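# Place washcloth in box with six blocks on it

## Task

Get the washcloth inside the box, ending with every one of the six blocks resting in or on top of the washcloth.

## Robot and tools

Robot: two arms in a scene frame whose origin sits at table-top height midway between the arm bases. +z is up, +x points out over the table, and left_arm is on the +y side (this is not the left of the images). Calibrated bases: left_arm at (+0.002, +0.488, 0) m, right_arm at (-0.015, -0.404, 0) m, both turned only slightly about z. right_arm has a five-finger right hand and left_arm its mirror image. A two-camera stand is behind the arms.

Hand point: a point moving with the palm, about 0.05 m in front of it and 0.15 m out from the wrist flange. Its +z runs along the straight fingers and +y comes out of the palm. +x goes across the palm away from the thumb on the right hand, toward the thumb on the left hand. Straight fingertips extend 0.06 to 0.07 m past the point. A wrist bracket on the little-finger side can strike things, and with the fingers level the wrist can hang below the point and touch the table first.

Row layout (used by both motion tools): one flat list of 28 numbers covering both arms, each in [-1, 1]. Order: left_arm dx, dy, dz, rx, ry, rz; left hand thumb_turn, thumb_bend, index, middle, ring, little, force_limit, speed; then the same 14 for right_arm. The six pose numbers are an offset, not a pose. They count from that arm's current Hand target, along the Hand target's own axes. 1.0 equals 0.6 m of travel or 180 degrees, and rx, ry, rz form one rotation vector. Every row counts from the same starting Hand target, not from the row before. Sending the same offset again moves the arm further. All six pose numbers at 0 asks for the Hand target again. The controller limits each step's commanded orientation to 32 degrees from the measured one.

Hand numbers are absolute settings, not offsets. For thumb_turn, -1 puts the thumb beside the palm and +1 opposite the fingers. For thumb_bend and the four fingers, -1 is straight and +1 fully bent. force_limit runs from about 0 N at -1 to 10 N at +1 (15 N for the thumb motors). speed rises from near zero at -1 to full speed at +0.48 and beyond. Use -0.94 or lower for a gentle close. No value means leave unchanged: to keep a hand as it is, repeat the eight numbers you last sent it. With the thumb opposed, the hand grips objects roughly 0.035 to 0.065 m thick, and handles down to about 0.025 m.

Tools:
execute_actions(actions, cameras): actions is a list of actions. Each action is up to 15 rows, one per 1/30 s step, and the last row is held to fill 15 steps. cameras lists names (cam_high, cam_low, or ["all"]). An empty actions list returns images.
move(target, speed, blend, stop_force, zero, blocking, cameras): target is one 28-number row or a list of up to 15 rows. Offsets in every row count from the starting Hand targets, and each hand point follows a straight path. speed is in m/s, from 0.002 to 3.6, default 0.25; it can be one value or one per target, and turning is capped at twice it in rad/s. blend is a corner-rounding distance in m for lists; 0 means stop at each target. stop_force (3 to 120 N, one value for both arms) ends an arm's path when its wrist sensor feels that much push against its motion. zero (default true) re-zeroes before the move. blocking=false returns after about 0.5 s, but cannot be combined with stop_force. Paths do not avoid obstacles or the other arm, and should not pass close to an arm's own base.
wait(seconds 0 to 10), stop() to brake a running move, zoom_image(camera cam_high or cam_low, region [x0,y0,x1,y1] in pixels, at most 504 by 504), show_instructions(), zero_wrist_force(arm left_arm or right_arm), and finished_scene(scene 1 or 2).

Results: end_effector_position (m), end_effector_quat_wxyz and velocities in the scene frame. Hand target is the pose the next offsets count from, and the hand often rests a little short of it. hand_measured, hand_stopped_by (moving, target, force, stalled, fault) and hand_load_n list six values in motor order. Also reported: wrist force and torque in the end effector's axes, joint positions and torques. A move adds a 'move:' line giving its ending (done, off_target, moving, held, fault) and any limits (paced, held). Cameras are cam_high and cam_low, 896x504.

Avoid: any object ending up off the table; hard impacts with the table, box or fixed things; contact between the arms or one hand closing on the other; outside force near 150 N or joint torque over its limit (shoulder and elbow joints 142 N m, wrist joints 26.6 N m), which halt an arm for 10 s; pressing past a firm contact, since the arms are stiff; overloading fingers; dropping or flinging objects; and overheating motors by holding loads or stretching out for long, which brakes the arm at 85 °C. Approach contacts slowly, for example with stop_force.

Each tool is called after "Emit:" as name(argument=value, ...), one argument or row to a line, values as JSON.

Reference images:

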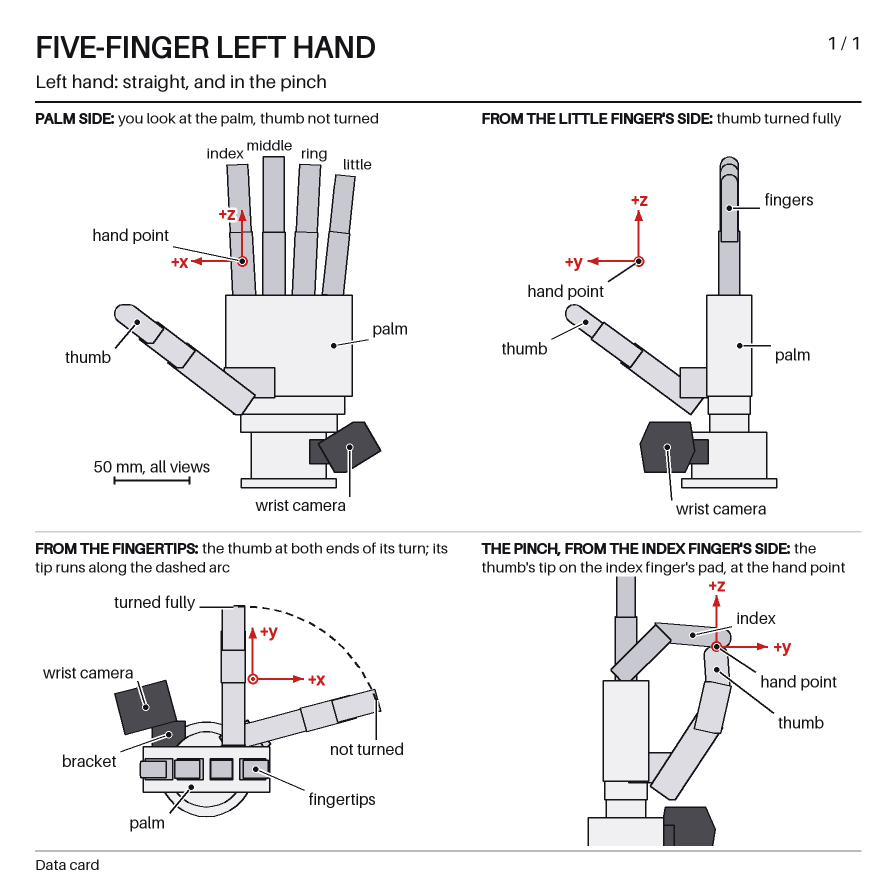

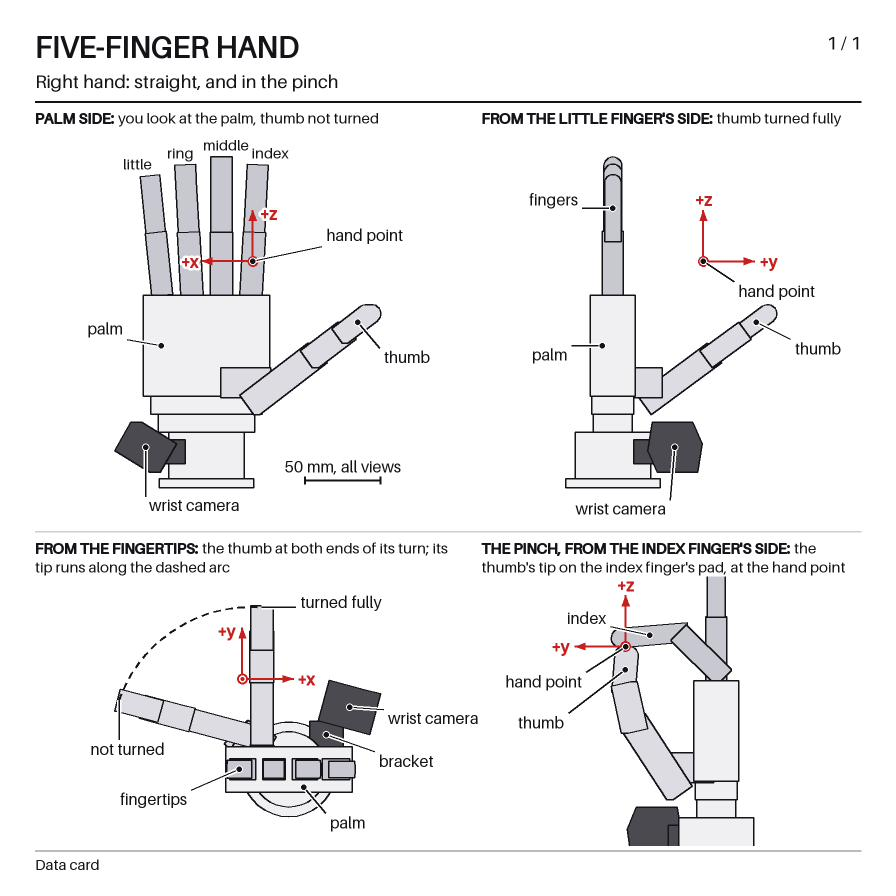

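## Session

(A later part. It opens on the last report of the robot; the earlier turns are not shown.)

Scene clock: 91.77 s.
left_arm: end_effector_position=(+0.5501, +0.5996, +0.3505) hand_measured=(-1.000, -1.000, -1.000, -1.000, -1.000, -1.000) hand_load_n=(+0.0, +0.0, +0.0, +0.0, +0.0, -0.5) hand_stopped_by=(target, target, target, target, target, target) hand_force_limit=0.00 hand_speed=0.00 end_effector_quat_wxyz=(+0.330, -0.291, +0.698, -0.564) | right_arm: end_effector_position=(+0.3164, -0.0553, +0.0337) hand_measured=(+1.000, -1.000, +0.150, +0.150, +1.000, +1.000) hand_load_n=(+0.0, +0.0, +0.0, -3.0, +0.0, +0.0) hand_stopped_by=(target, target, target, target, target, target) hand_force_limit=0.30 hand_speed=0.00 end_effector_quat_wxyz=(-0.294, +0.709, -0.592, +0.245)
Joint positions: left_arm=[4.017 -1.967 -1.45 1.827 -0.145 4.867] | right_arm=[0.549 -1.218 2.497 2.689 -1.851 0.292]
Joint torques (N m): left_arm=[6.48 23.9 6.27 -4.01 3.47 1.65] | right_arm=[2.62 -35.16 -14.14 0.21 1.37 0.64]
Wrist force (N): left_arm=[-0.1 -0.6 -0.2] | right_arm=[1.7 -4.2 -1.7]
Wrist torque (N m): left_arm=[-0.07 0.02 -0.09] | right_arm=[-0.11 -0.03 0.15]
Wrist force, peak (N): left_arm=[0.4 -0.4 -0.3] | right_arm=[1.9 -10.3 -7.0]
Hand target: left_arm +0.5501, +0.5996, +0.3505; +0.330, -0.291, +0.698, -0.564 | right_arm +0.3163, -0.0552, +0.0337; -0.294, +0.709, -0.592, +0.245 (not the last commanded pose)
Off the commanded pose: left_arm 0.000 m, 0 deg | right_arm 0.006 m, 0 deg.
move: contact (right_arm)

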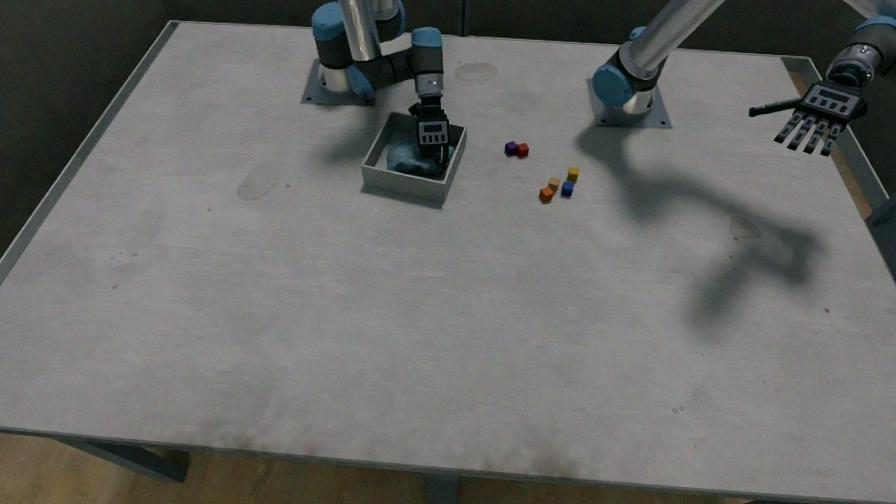

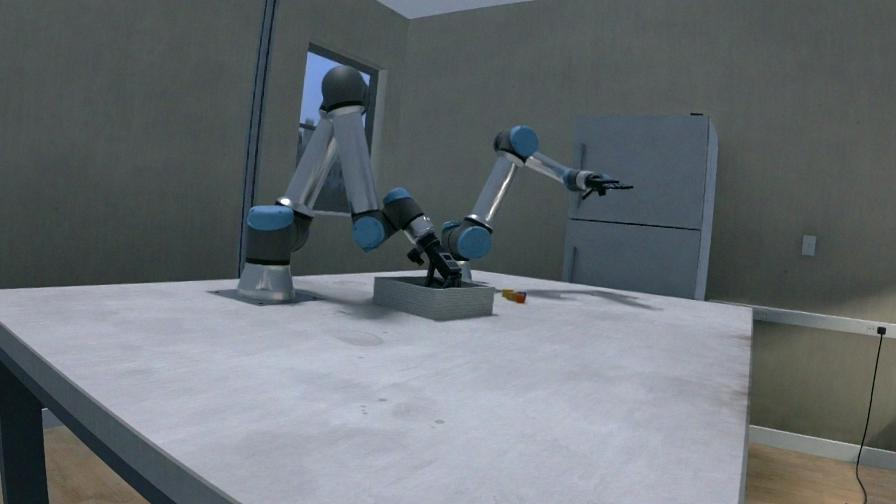

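Emit:
move(
  target=[
    [0,0,0,0,0,0,-1,-1,-1,-1,-1,-1,0,0, 0,0,0,0,0,0,1,0.15,0.5,0.5,1,1,0.2,-0.2],
    [0,0,0,0,0,0,-1,-1,-1,-1,-1,-1,0,0, 0,-0.16,-0.16,0,0,0,1,0.15,0.5,0.5,1,1,0.2,-0.2],
  ],
  speed=0.1,
  cameras=["all"],
)

Emit:
zoom_image(
  camera="cam_high",
  region=[350, 30, 500, 220],
)

Emit:
zoom_image(
  camera="cam_low",
  region=[360, 200, 540, 330],
)

Scene clock: 95.00 s.
left_arm: end_effector_position=(+0.5501, +0.5996, +0.3505) hand_measured=(-1.000, -1.000, -1.000, -1.000, -1.000, -1.000) hand_load_n=(+0.0, +0.0, +0.0, +0.0, +0.0, -0.5) hand_stopped_by=(target, target, target, target, target, target) hand_force_limit=0.00 hand_speed=0.00 end_effector_quat_wxyz=(+0.330, -0.291, +0.698, -0.564) | right_arm: end_effector_position=(+0.3163, -0.0552, +0.1694) hand_measured=(+1.000, -0.440, +0.500, +0.500, +1.000, +1.000) hand_load_n=(+1.0, +9.5, +0.0, +1.0, +0.0, +0.0) hand_stopped_by=(target, force, target, target, target, target) hand_force_limit=0.20 hand_speed=-0.20 end_effector_quat_wxyz=(-0.294, +0.709, -0.592, +0.245)
Joint positions: left_arm=[4.017 -1.967 -1.45 1.827 -0.145 4.867] | right_arm=[0.549 -1.64 2.382 3.226 -1.851 0.292]
Joint torques (N m): left_arm=[6.23 23.69 6.08 -3.94 3.42 1.57] | right_arm=[-7.4 -28.8 -24.63 -1.09 0.66 1.48]
Wrist force (N): left_arm=[0.2 -0.1 -0.3] | right_arm=[1.1 -0.1 1.1]
Wrist torque (N m): left_arm=[0.01 -0.02 -0.09] | right_arm=[-0.03 -0.03 0.16]
Wrist force, peak (N): left_arm=[-0.1 -0.5 -0.5] | right_arm=[1.6 -4.5 -2.0]
Hand target: left_arm +0.5501, +0.5996, +0.3505; +0.330, -0.291, +0.698, -0.564 | right_arm +0.3163, -0.0552, +0.1694; -0.294, +0.709, -0.592, +0.245
Off the commanded pose: left_arm 0.000 m, 0 deg | right_arm 0.000 m, 0 deg.
move: done

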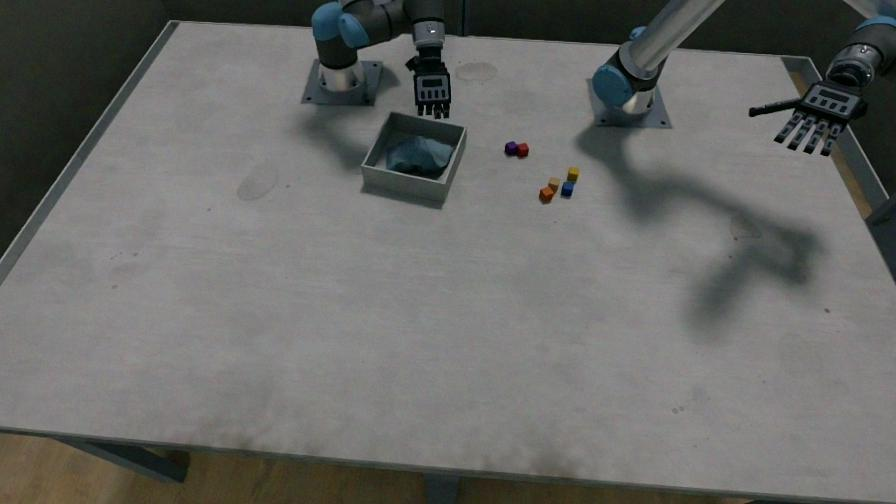

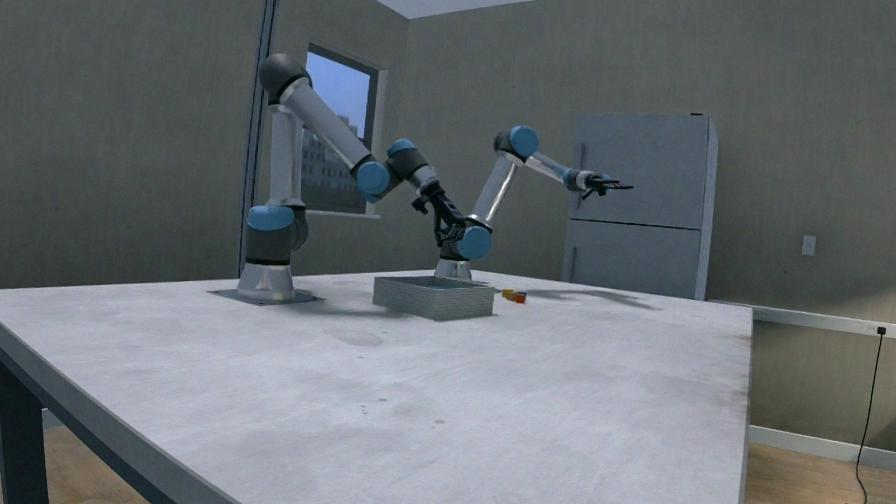

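Scaled by 2.653 from the camera's 896x504 image, which has a finer 1280x720 frame.

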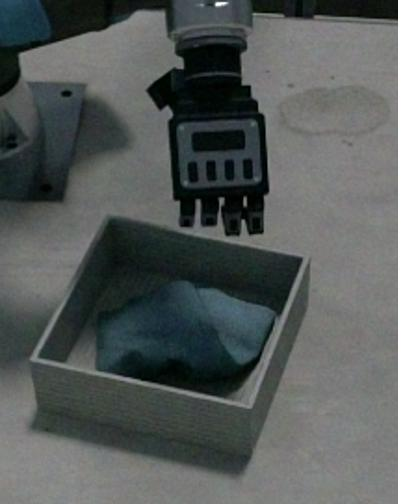

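Scaled by 2.800 from the camera's 896x504 image, which has a finer 1280x720 frame.

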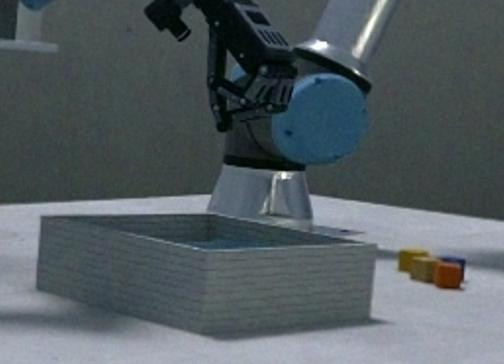

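Emit:
move(
  target=[0.5477,0.195,-0.094,-0.2099,-0.144,-0.1194,1,-1,0,0,1,1,-0.4,0, -0.4357,-0.0612,0.2835,0,-0.1131,-0.1131,1,-1,0.0,0.0,1,1,-0.4,0],
  speed=0.3,
  cameras=["all"],
)

Emit:
zoom_image(
  camera="cam_high",
  region=[490, 100, 620, 220],
)

Emit:
zoom_image(
  camera="cam_low",
  region=[450, 220, 570, 320],
)

Scene clock: 105.27 s.
left_arm: end_effector_position=(+0.3004, +0.3999, +0.2001) hand_measured=(+1.000, -1.000, +0.000, +0.000, +1.000, +1.000) hand_load_n=(+0.0, +0.0, +0.0, +0.0, +0.0, +0.0) hand_stopped_by=(target, target, target, target, target, target) hand_force_limit=-0.40 hand_speed=0.00 end_effector_quat_wxyz=(+0.256, -0.619, +0.686, -0.284) | right_arm: end_effector_position=(+0.4135, +0.2281, +0.0751) hand_measured=(+1.000, -1.000, +0.000, +0.000, +1.000, +1.000) hand_load_n=(+0.0, +0.0, +0.0, +0.0, +0.0, +0.0) hand_stopped_by=(target, target, target, target, target, target) hand_force_limit=-0.40 hand_speed=0.00 end_effector_quat_wxyz=(-0.345, +0.834, -0.397, +0.165)
Joint positions: left_arm=[3.71 -1.091 -2.204 2.368 -1.084 3.7] | right_arm=[0.742 -0.911 1.684 3.156 -1.636 0.065]
Joint torques (N m): left_arm=[-6.37 -11.9 32.76 1.23 -1.65 -1.87] | right_arm=[7.41 -34.52 -24.31 -0.85 1.69 -1.62]
Wrist force (N): left_arm=[0.5 -0.5 0.0] | right_arm=[0.7 -0.3 1.0]
Wrist torque (N m): left_arm=[-0.06 -0.06 0.02] | right_arm=[-0.06 -0.04 0.20]
Wrist force, peak (N): left_arm=[-1.2 -0.5 -0.2] | right_arm=[0.3 -0.7 1.9]
Hand target: left_arm +0.3004, +0.3999, +0.2001; +0.256, -0.619, +0.686, -0.284 | right_arm +0.4135, +0.2281, +0.0751; -0.345, +0.834, -0.397, +0.165
Off the commanded pose: left_arm 0.000 m, 0 deg | right_arm 0.000 m, 0 deg.
move: done

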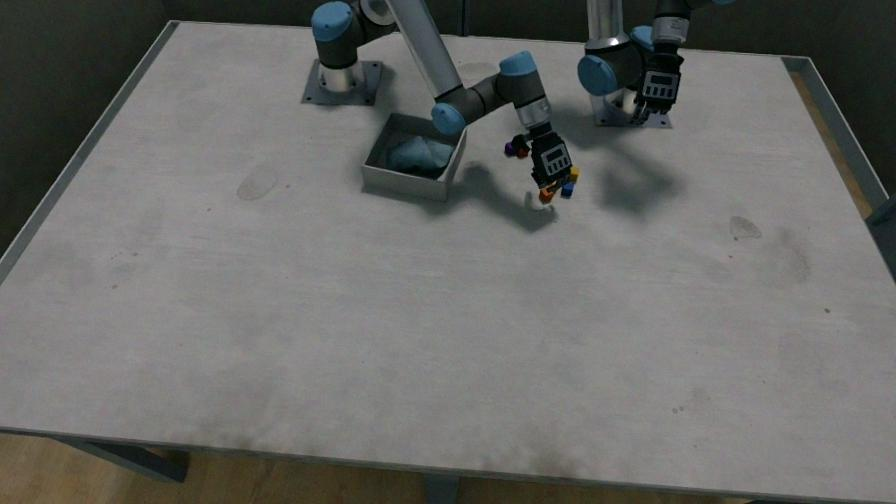

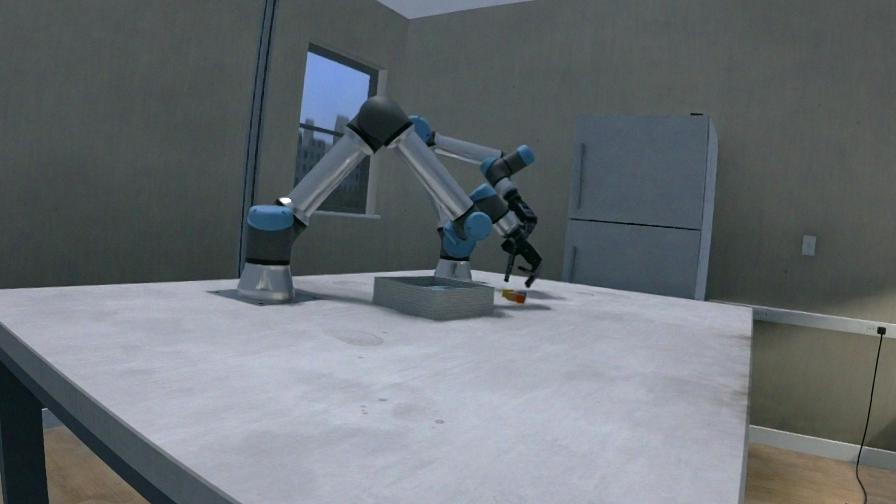

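Scaled by 3.877 from the camera's 896x504 image, which has a finer 1280x720 frame.

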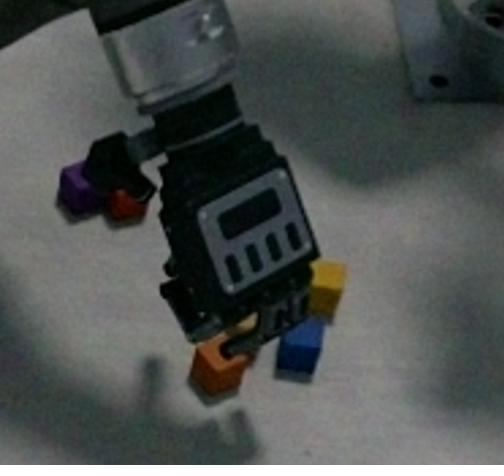

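Scaled by 4.200 from the camera's 896x504 image, which has a finer 1280x720 frame.

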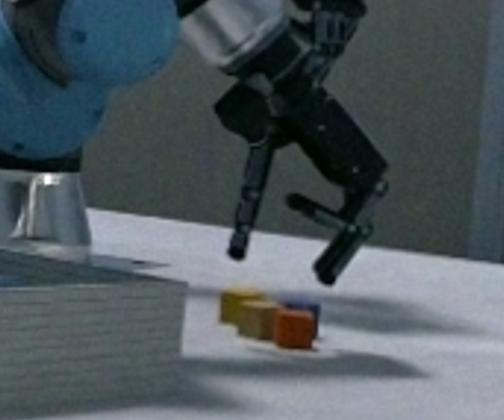

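Emit:
move(
  target=[0,0,0,0,0,0,1,-1,0,0,1,1,-0.4,0, -0.0115,0.0478,0.0725,0,0,0,1,-1,0.0,0.0,1,1,-0.4,0],
  speed=0.08,
  stop_force=6,
  cameras=["all"],
)

Emit:
zoom_image(
  camera="cam_high",
  region=[490, 120, 620, 240],
)

Emit:
zoom_image(
  camera="cam_low",
  region=[460, 230, 570, 320],
)

Scene clock: 109.13 s.
left_arm: end_effector_position=(+0.3004, +0.3999, +0.2001) hand_measured=(+1.000, -1.000, +0.000, +0.000, +1.000, +1.000) hand_load_n=(+0.0, +0.0, +0.0, +0.0, +0.0, +0.0) hand_stopped_by=(target, target, target, target, target, target) hand_force_limit=-0.40 hand_speed=0.00 end_effector_quat_wxyz=(+0.256, -0.619, +0.686, -0.284) | right_arm: end_effector_position=(+0.4170, +0.2394, +0.0260) hand_measured=(+1.000, -1.000, +0.000, +0.000, +1.000, +1.000) hand_load_n=(+0.0, +0.0, +0.0, -2.0, +0.0, +0.0) hand_stopped_by=(target, target, target, target, target, target) hand_force_limit=-0.40 hand_speed=0.00 end_effector_quat_wxyz=(-0.345, +0.834, -0.397, +0.165)
Joint positions: left_arm=[3.709 -1.092 -2.204 2.368 -1.085 3.7] | right_arm=[0.751 -0.808 1.657 3.081 -1.643 0.072]
Joint torques (N m): left_arm=[-6.19 -11.93 33.19 1.31 -1.71 -2.04] | right_arm=[-6.76 -59.85 -5.15 -0.57 1.87 -1.47]
Wrist force (N): left_arm=[0.3 -0.2 0.0] | right_arm=[1.3 -2.3 -1.3]
Wrist torque (N m): left_arm=[-0.02 -0.03 0.01] | right_arm=[-0.05 0.09 -0.01]
Wrist force, peak (N): left_arm=[0.5 -0.8 0.1] | right_arm=[2.8 -8.6 -7.4]
Hand target: left_arm +0.3004, +0.3999, +0.2001; +0.256, -0.619, +0.686, -0.284 | right_arm +0.4170, +0.2394, +0.0261; -0.345, +0.834, -0.397, +0.165 (not the last commanded pose)
Off the commanded pose: left_arm 0.000 m, 0 deg | right_arm 0.002 m, 0 deg.
move: contact (right_arm)

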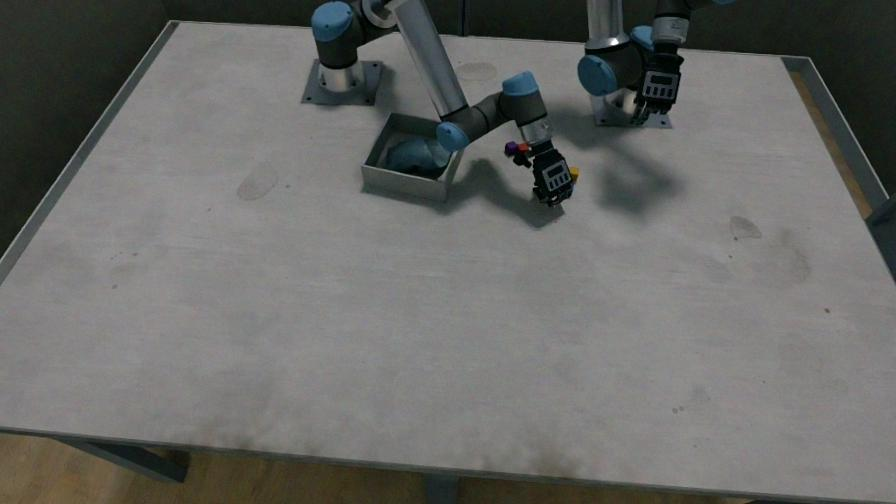

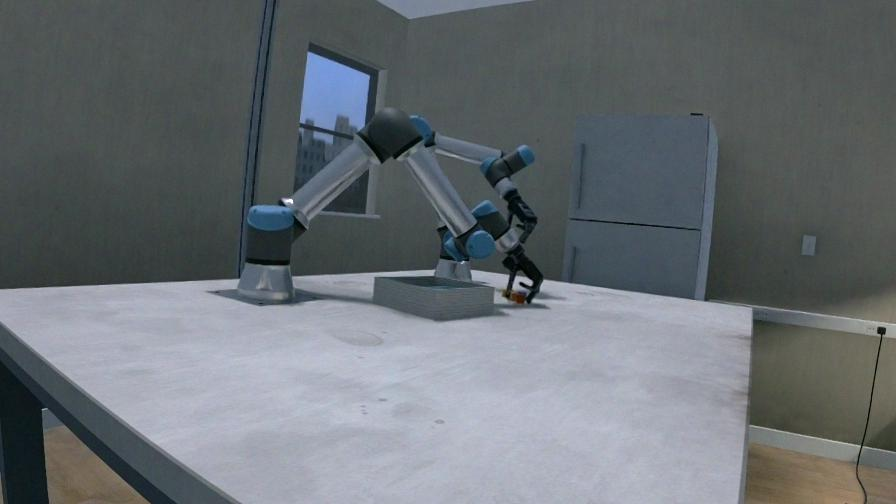

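Scaled by 3.877 from the camera's 896x504 image, which has a finer 1280x720 frame.

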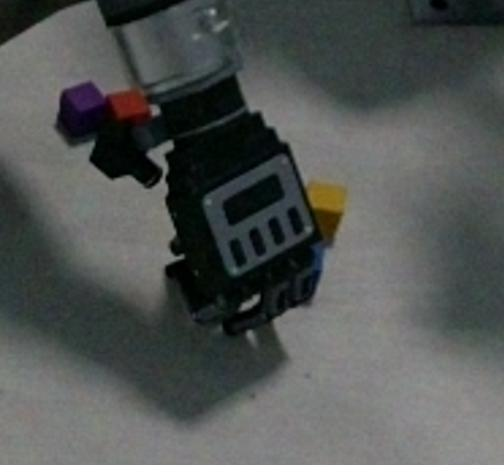

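Scaled by 4.582 from the camera's 896x504 image, which has a finer 1280x720 frame.

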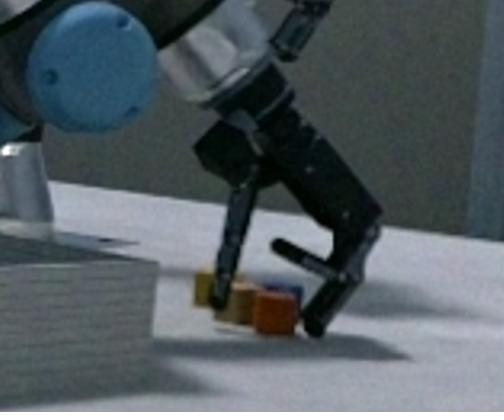

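Emit:
move(
  target=[
    [0,0,0,0,0,0,1,-1,0,0,1,1,-0.4,0, 0,-0.0024,-0.0024,0,0,0,1,0.0,0.4,0.4,1,1,-0.3,-0.3],
    [0,0,0,0,0,0,1,-1,0,0,1,1,-0.4,0, 0,-0.1,-0.1,0,0,0,1,0.0,0.4,0.4,1,1,-0.3,-0.3],
  ],
  speed=0.1,
  cameras=["all"],
)

Emit:
zoom_image(
  camera="cam_high",
  region=[490, 100, 620, 220],
)

Emit:
zoom_image(
  camera="cam_low",
  region=[460, 210, 570, 320],
)

Scene clock: 112.03 s.
left_arm: end_effector_position=(+0.3004, +0.3999, +0.2001) hand_measured=(+1.000, -1.000, +0.000, +0.000, +1.000, +1.000) hand_load_n=(-0.5, +0.0, +0.0, +0.0, +0.0, +0.0) hand_stopped_by=(target, target, target, target, target, target) hand_force_limit=-0.40 hand_speed=0.00 end_effector_quat_wxyz=(+0.256, -0.619, +0.686, -0.284) | right_arm: end_effector_position=(+0.4170, +0.2394, +0.1108) hand_measured=(+1.000, -0.818, +0.400, +0.364, +1.000, +1.000) hand_load_n=(+2.5, +20.5, +0.0, +18.0, +0.0, +0.0) hand_stopped_by=(target, force, target, force, target, target) hand_force_limit=-0.30 hand_speed=-0.30 end_effector_quat_wxyz=(-0.345, +0.834, -0.397, +0.165)
Joint positions: left_arm=[3.709 -1.092 -2.204 2.368 -1.085 3.7] | right_arm=[0.751 -0.946 1.629 3.248 -1.643 0.072]
Joint torques (N m): left_arm=[-6.07 -11.3 32.48 1.24 -1.71 -1.92] | right_arm=[4.43 -60.07 -25.99 -0.8 -0.67 1.49]
Wrist force (N): left_arm=[0.6 -0.3 0.0] | right_arm=[0.4 -0.2 1.3]
Wrist torque (N m): left_arm=[-0.04 -0.07 0.02] | right_arm=[-0.07 0.01 0.04]
Wrist force, peak (N): left_arm=[0.8 -0.6 0.0] | right_arm=[1.6 -2.5 -1.5]
Hand target: left_arm +0.3004, +0.3999, +0.2001; +0.256, -0.619, +0.686, -0.284 | right_arm +0.4170, +0.2394, +0.1109; -0.345, +0.834, -0.397, +0.165
Off the commanded pose: left_arm 0.000 m, 0 deg | right_arm 0.000 m, 0 deg.
move: done

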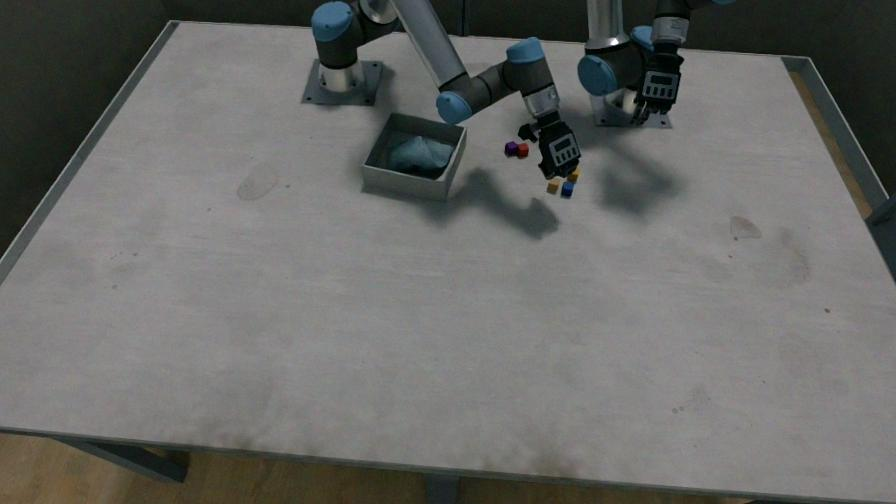

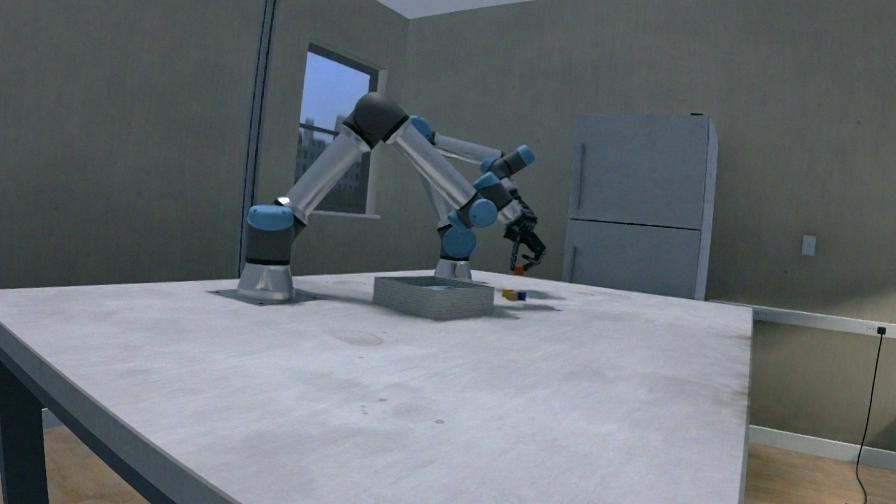

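Scaled by 3.877 from the camera's 896x504 image, which has a finer 1280x720 frame.

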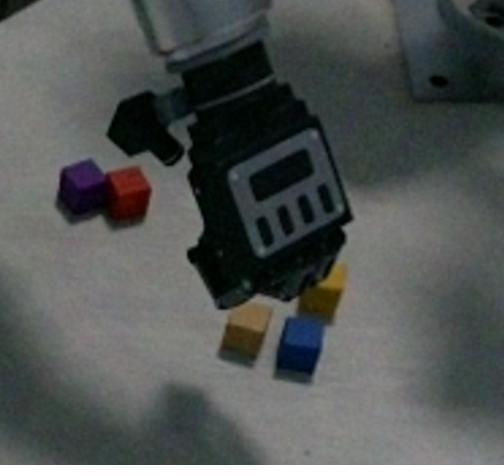

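Scaled by 4.582 from the camera's 896x504 image, which has a finer 1280x720 frame.

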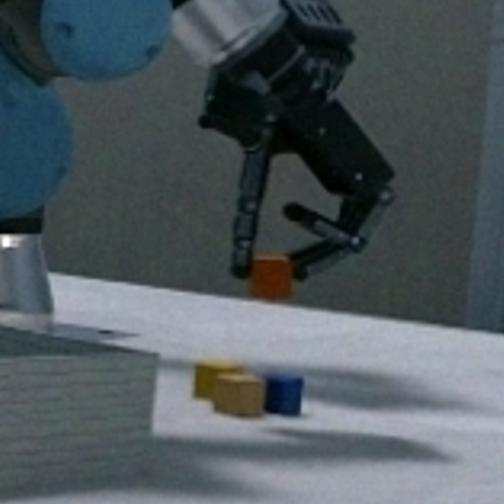

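Emit:
zoom_image(
  camera="cam_high",
  region=[355, 100, 475, 215],
)

Scaled by 4.200 from the camera's 896x504 image, which has a finer 1280x720 frame.

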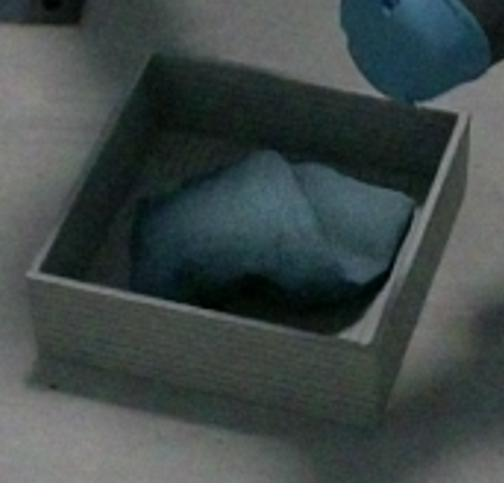

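Emit:
move(
  target=[0.1857,0.0783,0.2163,0,0,0,1,-1,0,0,1,1,-0.4,0, 0.3135,0.2997,-0.3703,0,0,0,1,0.0,0.4,0.4,1,1,-0.3,-0.3],
  speed=0.2,
  cameras=["all"],
)

Emit:
zoom_image(
  camera="cam_high",
  region=[490, 70, 660, 220],
)

Emit:
zoom_image(
  camera="cam_low",
  region=[400, 210, 570, 320],
)

Emit:
zoom_image(
  camera="cam_high",
  region=[355, 70, 475, 215],
)

Scene clock: 118.20 s.
left_arm: end_effector_position=(+0.3471, +0.2831, +0.0750) hand_measured=(+1.000, -1.000, +0.000, +0.000, +1.000, +1.000) hand_load_n=(+0.0, +0.0, +0.0, +0.0, +0.0, +0.0) hand_stopped_by=(target, target, target, target, target, target) hand_force_limit=-0.40 hand_speed=0.00 end_effector_quat_wxyz=(+0.256, -0.619, +0.686, -0.284) | right_arm: end_effector_position=(+0.3150, -0.0857, +0.1409) hand_measured=(+1.000, -0.818, +0.400, +0.364, +1.000, +1.000) hand_load_n=(+2.5, +20.5, +0.0, +18.0, +0.0, +0.0) hand_stopped_by=(target, force, target, force, target, target) hand_force_limit=-0.30 hand_speed=-0.30 end_effector_quat_wxyz=(-0.345, +0.834, -0.397, +0.165)
Joint positions: left_arm=[2.969 -1.524 -2.219 2.958 -1.584 3.13] | right_arm=[0.248 -1.666 2.509 3.126 -1.291 -0.292]
Joint torques (N m): left_arm=[-6.52 3.02 29.9 1.76 -2.33 -1.99] | right_arm=[-7.58 -26.03 -6.53 -0.95 2.03 -1.72]
Wrist force (N): left_arm=[0.3 -0.4 -0.2] | right_arm=[1.3 -0.1 1.0]
Wrist torque (N m): left_arm=[-0.05 -0.05 -0.03] | right_arm=[-0.09 -0.04 0.22]
Wrist force, peak (N): left_arm=[0.9 -0.3 0.6] | right_arm=[-0.4 -0.9 1.8]
Hand target: left_arm +0.3471, +0.2831, +0.0750; +0.256, -0.619, +0.686, -0.284 | right_arm +0.3150, -0.0858, +0.1409; -0.345, +0.834, -0.397, +0.165
Off the commanded pose: left_arm 0.000 m, 0 deg | right_arm 0.000 m, 0 deg.
move: done

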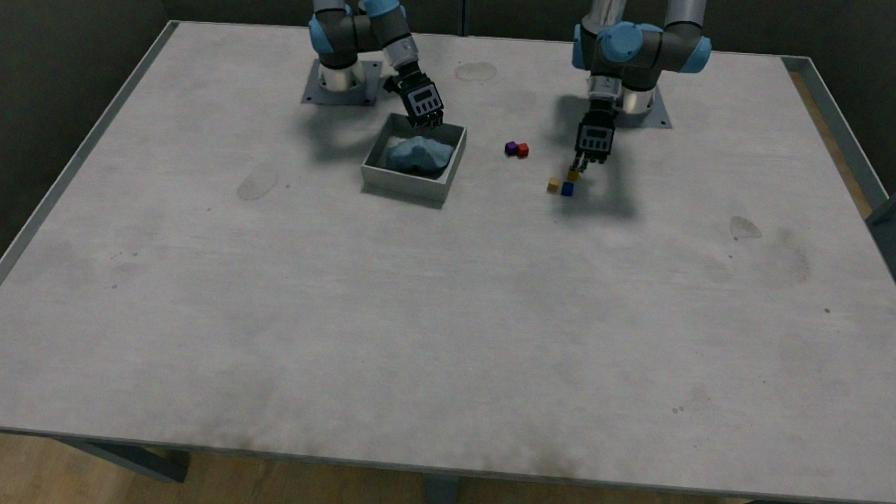

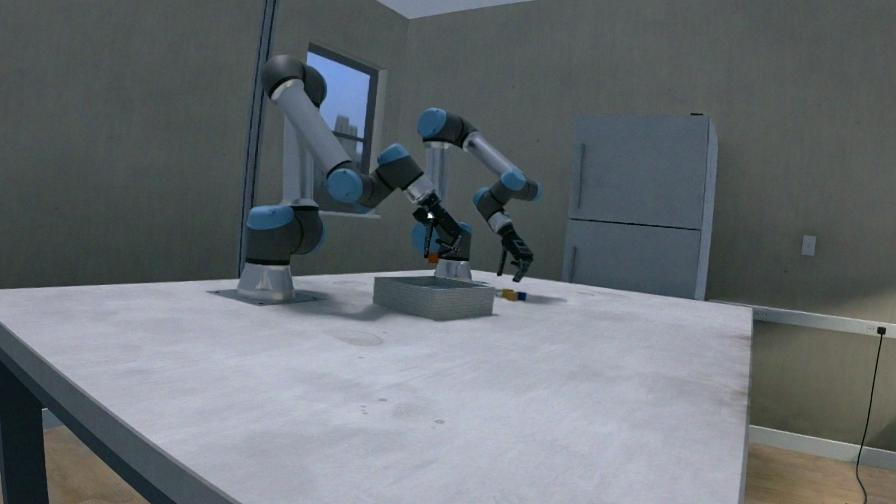

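Scaled by 2.965 from the camera's 896x504 image, which has a finer 1280x720 frame.

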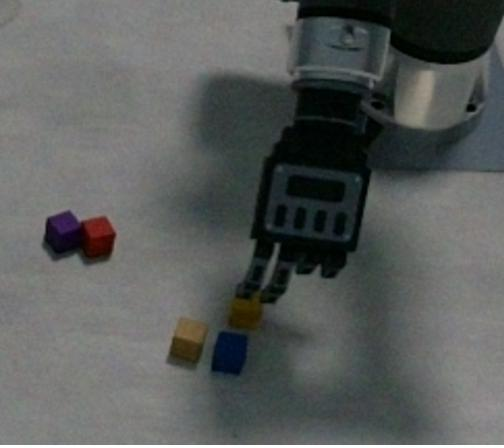

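Scaled by 2.965 from the camera's 896x504 image, which has a finer 1280x720 frame.

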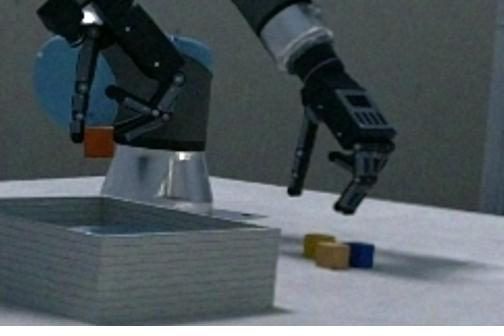

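Scaled by 3.476 from the camera's 896x504 image, which has a finer 1280x720 frame.

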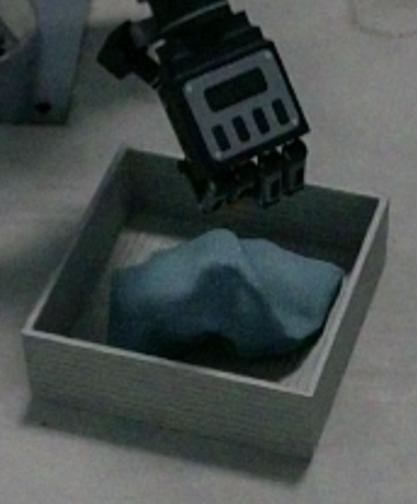

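Emit:
move(
  target=[-0.0025,0.0555,0.0528,0,0,0,1,-1,0,0,1,1,-0.4,0, 0,0.1061,0.1061,0,0,0,1,0.0,0.4,0.4,1,1,-0.3,-0.3],
  speed=0.05,
  stop_force=5,
  cameras=["all"],
)

Emit:
zoom_image(
  camera="cam_high",
  region=[490, 70, 660, 220],
)

Emit:
zoom_image(
  camera="cam_low",
  region=[400, 210, 570, 320],
)

Emit:
zoom_image(
  camera="cam_high",
  region=[355, 70, 475, 215],
)

Scene clock: 122.90 s.
left_arm: end_effector_position=(+0.3461, +0.2847, +0.0290) hand_measured=(+1.000, -1.000, +0.000, +0.000, +1.000, +1.000) hand_load_n=(+0.0, +0.0, +0.0, +0.0, +0.0, +0.0) hand_stopped_by=(target, target, target, target, target, target) hand_force_limit=-0.40 hand_speed=0.00 end_effector_quat_wxyz=(+0.256, -0.619, +0.686, -0.284) | right_arm: end_effector_position=(+0.3148, -0.0860, +0.0593) hand_measured=(+1.000, -0.818, +0.400, +0.364, +1.000, +1.000) hand_load_n=(+1.5, +20.5, +0.0, +16.5, +0.0, +0.0) hand_stopped_by=(target, force, target, force, target, target) hand_force_limit=-0.30 hand_speed=-0.30 end_effector_quat_wxyz=(-0.345, +0.834, -0.397, +0.164)
Joint positions: left_arm=[2.976 -1.606 -2.288 3.109 -1.579 3.134] | right_arm=[0.248 -1.372 2.587 2.755 -1.291 -0.292]
Joint torques (N m): left_arm=[6.63 4.9 1.27 1.67 2.63 1.75] | right_arm=[-2.76 -30.6 -15.73 -0.12 0.52 -1.21]
Wrist force (N): left_arm=[0.5 -0.3 0.2] | right_arm=[2.0 -3.6 -1.4]
Wrist torque (N m): left_arm=[-0.06 -0.04 -0.11] | right_arm=[-0.24 0.02 0.10]
Wrist force, peak (N): left_arm=[0.2 -1.0 -0.1] | right_arm=[1.9 -7.5 -4.4]
Hand target: left_arm +0.3461, +0.2847, +0.0290; +0.256, -0.619, +0.686, -0.284 | right_arm +0.3148, -0.0860, +0.0593; -0.345, +0.834, -0.397, +0.164 (not the last commanded pose)
Off the commanded pose: left_arm 0.000 m, 0 deg | right_arm 0.008 m, 0 deg.
move: contact (right_arm)

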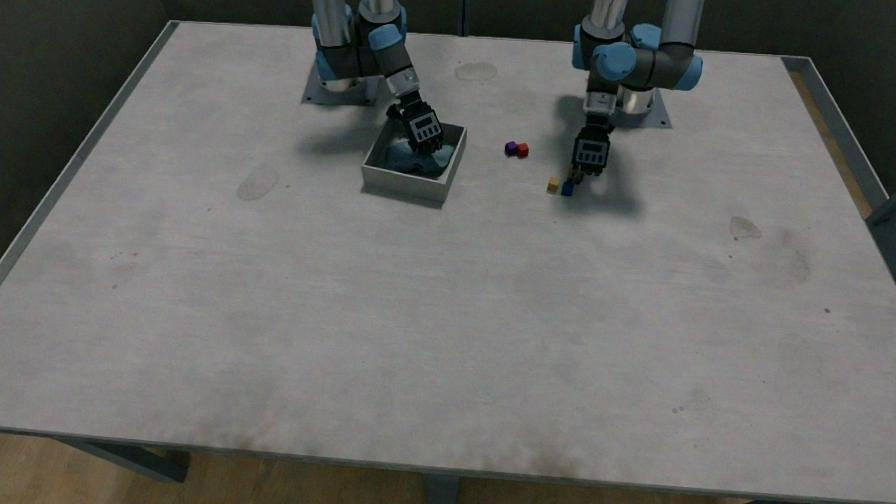

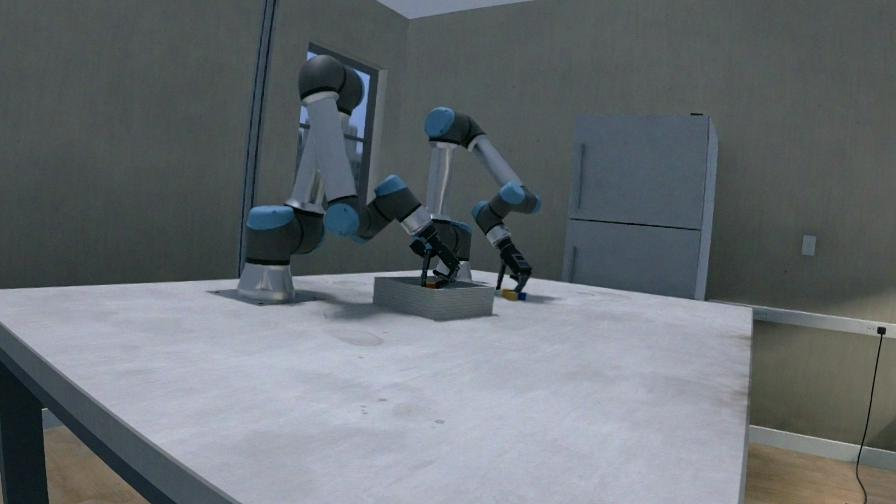

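Scaled by 2.965 from the camera's 896x504 image, which has a finer 1280x720 frame.

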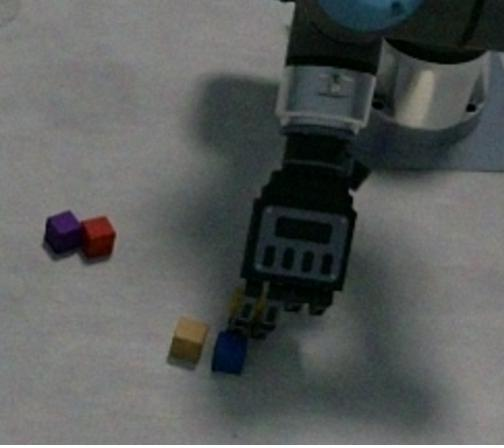

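Scaled by 2.965 from the camera's 896x504 image, which has a finer 1280x720 frame.

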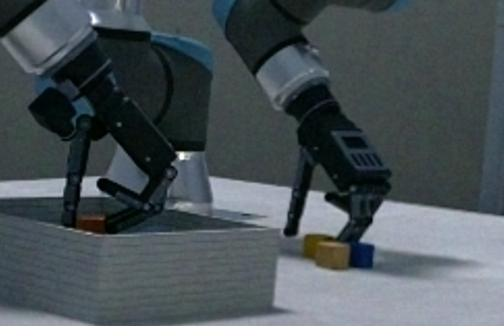

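Scaled by 3.476 from the camera's 896x504 image, which has a finer 1280x720 frame.

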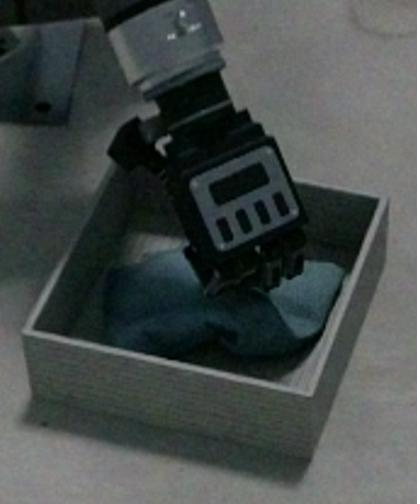

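Emit:
move(
  target=[0.0149,-0.0011,0.0011,0,0,0,1,-1,0,0,1,1,-0.4,0, 0,0.0165,0.0165,0,0,0,1,0.0,0.4,0.4,1,1,-0.3,-0.3],
  speed=0.03,
  stop_force=16,
)

Emit:
move(
  target=[0,0,0,0,0,0,1,0.0,0.4,0.4,1,1,-0.5,-0.8, 0,0,0,0,0,0,1,-1,0.0,0.0,1,1,-0.3,-0.3],
  speed=0.03,
  cameras=["all"],
)

Emit:
zoom_image(
  camera="cam_high",
  region=[490, 70, 660, 220],
)

Emit:
zoom_image(
  camera="cam_low",
  region=[400, 210, 570, 320],
)

Scene clock: 125.50 s.
left_arm: end_effector_position=(+0.3461, +0.2758, +0.0290) hand_measured=(+1.000, -1.000, +0.000, +0.000, +1.000, +1.000) hand_load_n=(+0.0, +0.0, +0.0, +0.0, +0.0, +0.0) hand_stopped_by=(target, target, target, target, target, target) hand_force_limit=-0.40 hand_speed=0.00 end_effector_quat_wxyz=(+0.256, -0.619, +0.686, -0.284) | right_arm: end_effector_position=(+0.3148, -0.0859, +0.0532) hand_measured=(+1.000, -0.818, +0.400, +0.364, +1.000, +1.000) hand_load_n=(+2.0, +20.0, +0.0, +10.5, +0.0, +0.5) hand_stopped_by=(target, force, target, force, target, target) hand_force_limit=-0.30 hand_speed=-0.30 end_effector_quat_wxyz=(-0.345, +0.834, -0.397, +0.164)
Joint positions: left_arm=[2.938 -1.621 -2.273 3.107 -1.606 3.108] | right_arm=[0.248 -1.346 2.591 2.725 -1.291 -0.293]
Joint torques (N m): left_arm=[-6.74 4.97 27.25 -2.54 -2.33 -2.1] | right_arm=[-2 -24.94 -10.08 2.69 -2.14 0.48]
Wrist force (N): left_arm=[0.1 -0.4 0.2] | right_arm=[0.5 -15.9 -7.8]
Wrist torque (N m): left_arm=[-0.08 0.00 -0.04] | right_arm=[-0.59 0.15 -0.09]
Wrist force, peak (N): left_arm=[0.4 -0.4 0.4] | right_arm=[-0.2 -20.1 -10.9]
Hand target: left_arm +0.3461, +0.2758, +0.0290; +0.256, -0.619, +0.686, -0.284 | right_arm +0.3148, -0.0859, +0.0532; -0.345, +0.834, -0.397, +0.164 (not the last commanded pose)
Off the commanded pose: left_arm 0.000 m, 0 deg | right_arm 0.008 m, 0 deg.
move: contact (right_arm)

Scene clock: 126.50 s.
left_arm: end_effector_position=(+0.3461, +0.2758, +0.0290) hand_measured=(+1.000, -0.832, +0.400, +0.330, +1.000, +1.000) hand_load_n=(+2.5, +6.0, +0.0, +4.5, +0.0, +0.0) hand_stopped_by=(target, force, target, force, target, target) hand_force_limit=-0.50 hand_speed=-0.80 end_effector_quat_wxyz=(+0.256, -0.619, +0.686, -0.284) | right_arm: end_effector_position=(+0.3148, -0.0859, +0.0532) hand_measured=(+1.000, -1.000, +0.000, +0.000, +1.000, +1.000) hand_load_n=(+0.0, +0.0, +0.0, -0.5, +0.5, +0.0) hand_stopped_by=(target, target, target, target, target, target) hand_force_limit=-0.30 hand_speed=-0.30 end_effector_quat_wxyz=(-0.345, +0.834, -0.397, +0.164)
Joint positions: left_arm=[2.938 -1.621 -2.273 3.107 -1.606 3.108] | right_arm=[0.248 -1.346 2.591 2.725 -1.291 -0.292]
Joint torques (N m): left_arm=[-5.69 5.56 26.19 -2 -2.2 -1.96] | right_arm=[1.63 -25.62 -9.74 -4.51 1.73 1.52]
Wrist force (N): left_arm=[0.3 -0.4 -0.1] | right_arm=[1.2 -0.4 0.7]
Wrist torque (N m): left_arm=[-0.06 -0.03 -0.04] | right_arm=[-0.09 -0.02 0.20]
Wrist force, peak (N): left_arm=[0.2 -0.6 0.4] | right_arm=[0.6 -16.3 -7.7]
Hand target: left_arm +0.3461, +0.2758, +0.0290; +0.256, -0.619, +0.686, -0.284 | right_arm +0.3148, -0.0859, +0.0532; -0.345, +0.834, -0.397, +0.164
Off the commanded pose: left_arm 0.000 m, 0 deg | right_arm 0.000 m, 0 deg.
move: done

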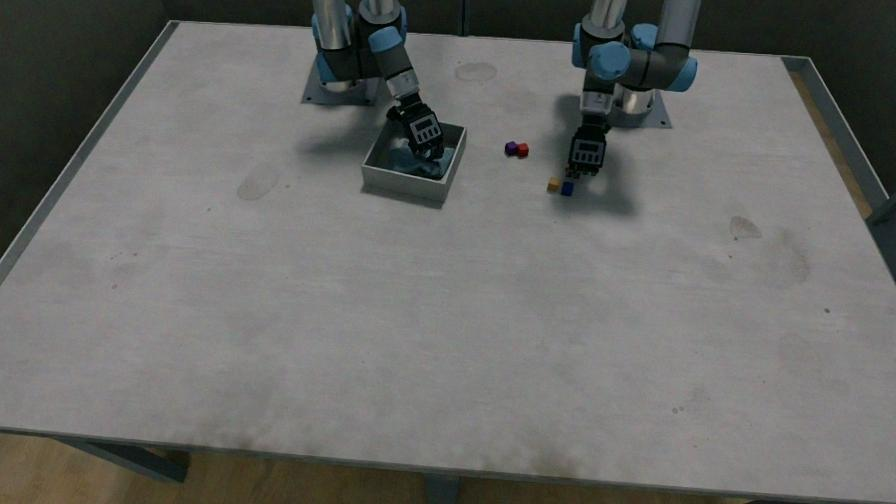

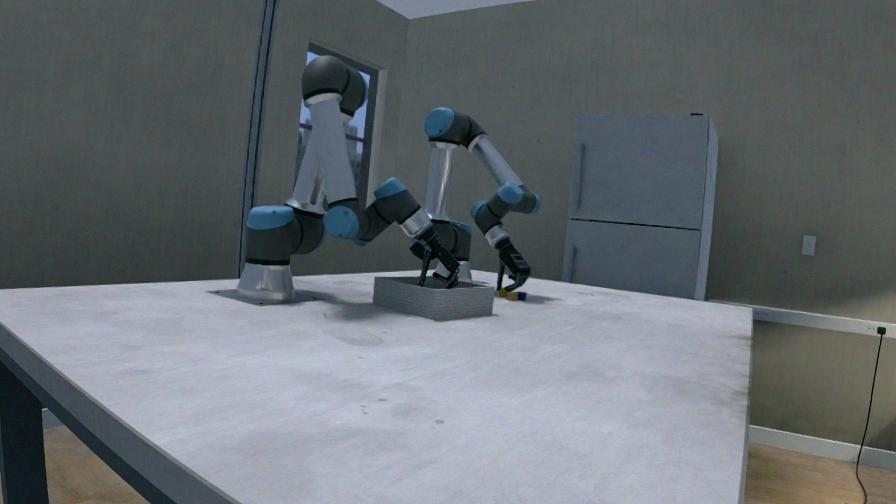

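Scaled by 2.965 from the camera's 896x504 image, which has a finer 1280x720 frame.

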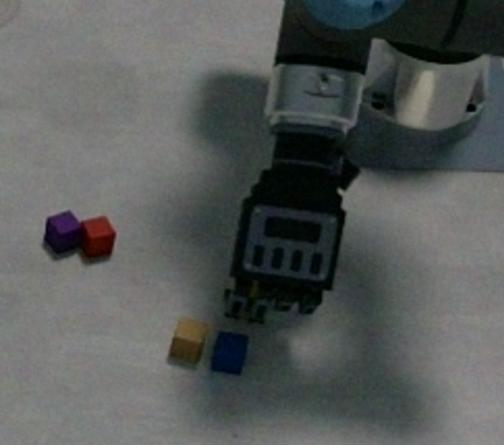

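Scaled by 2.965 from the camera's 896x504 image, which has a finer 1280x720 frame.

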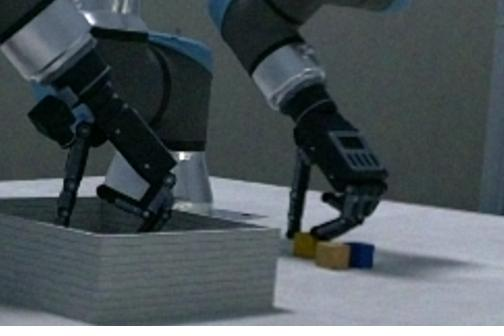

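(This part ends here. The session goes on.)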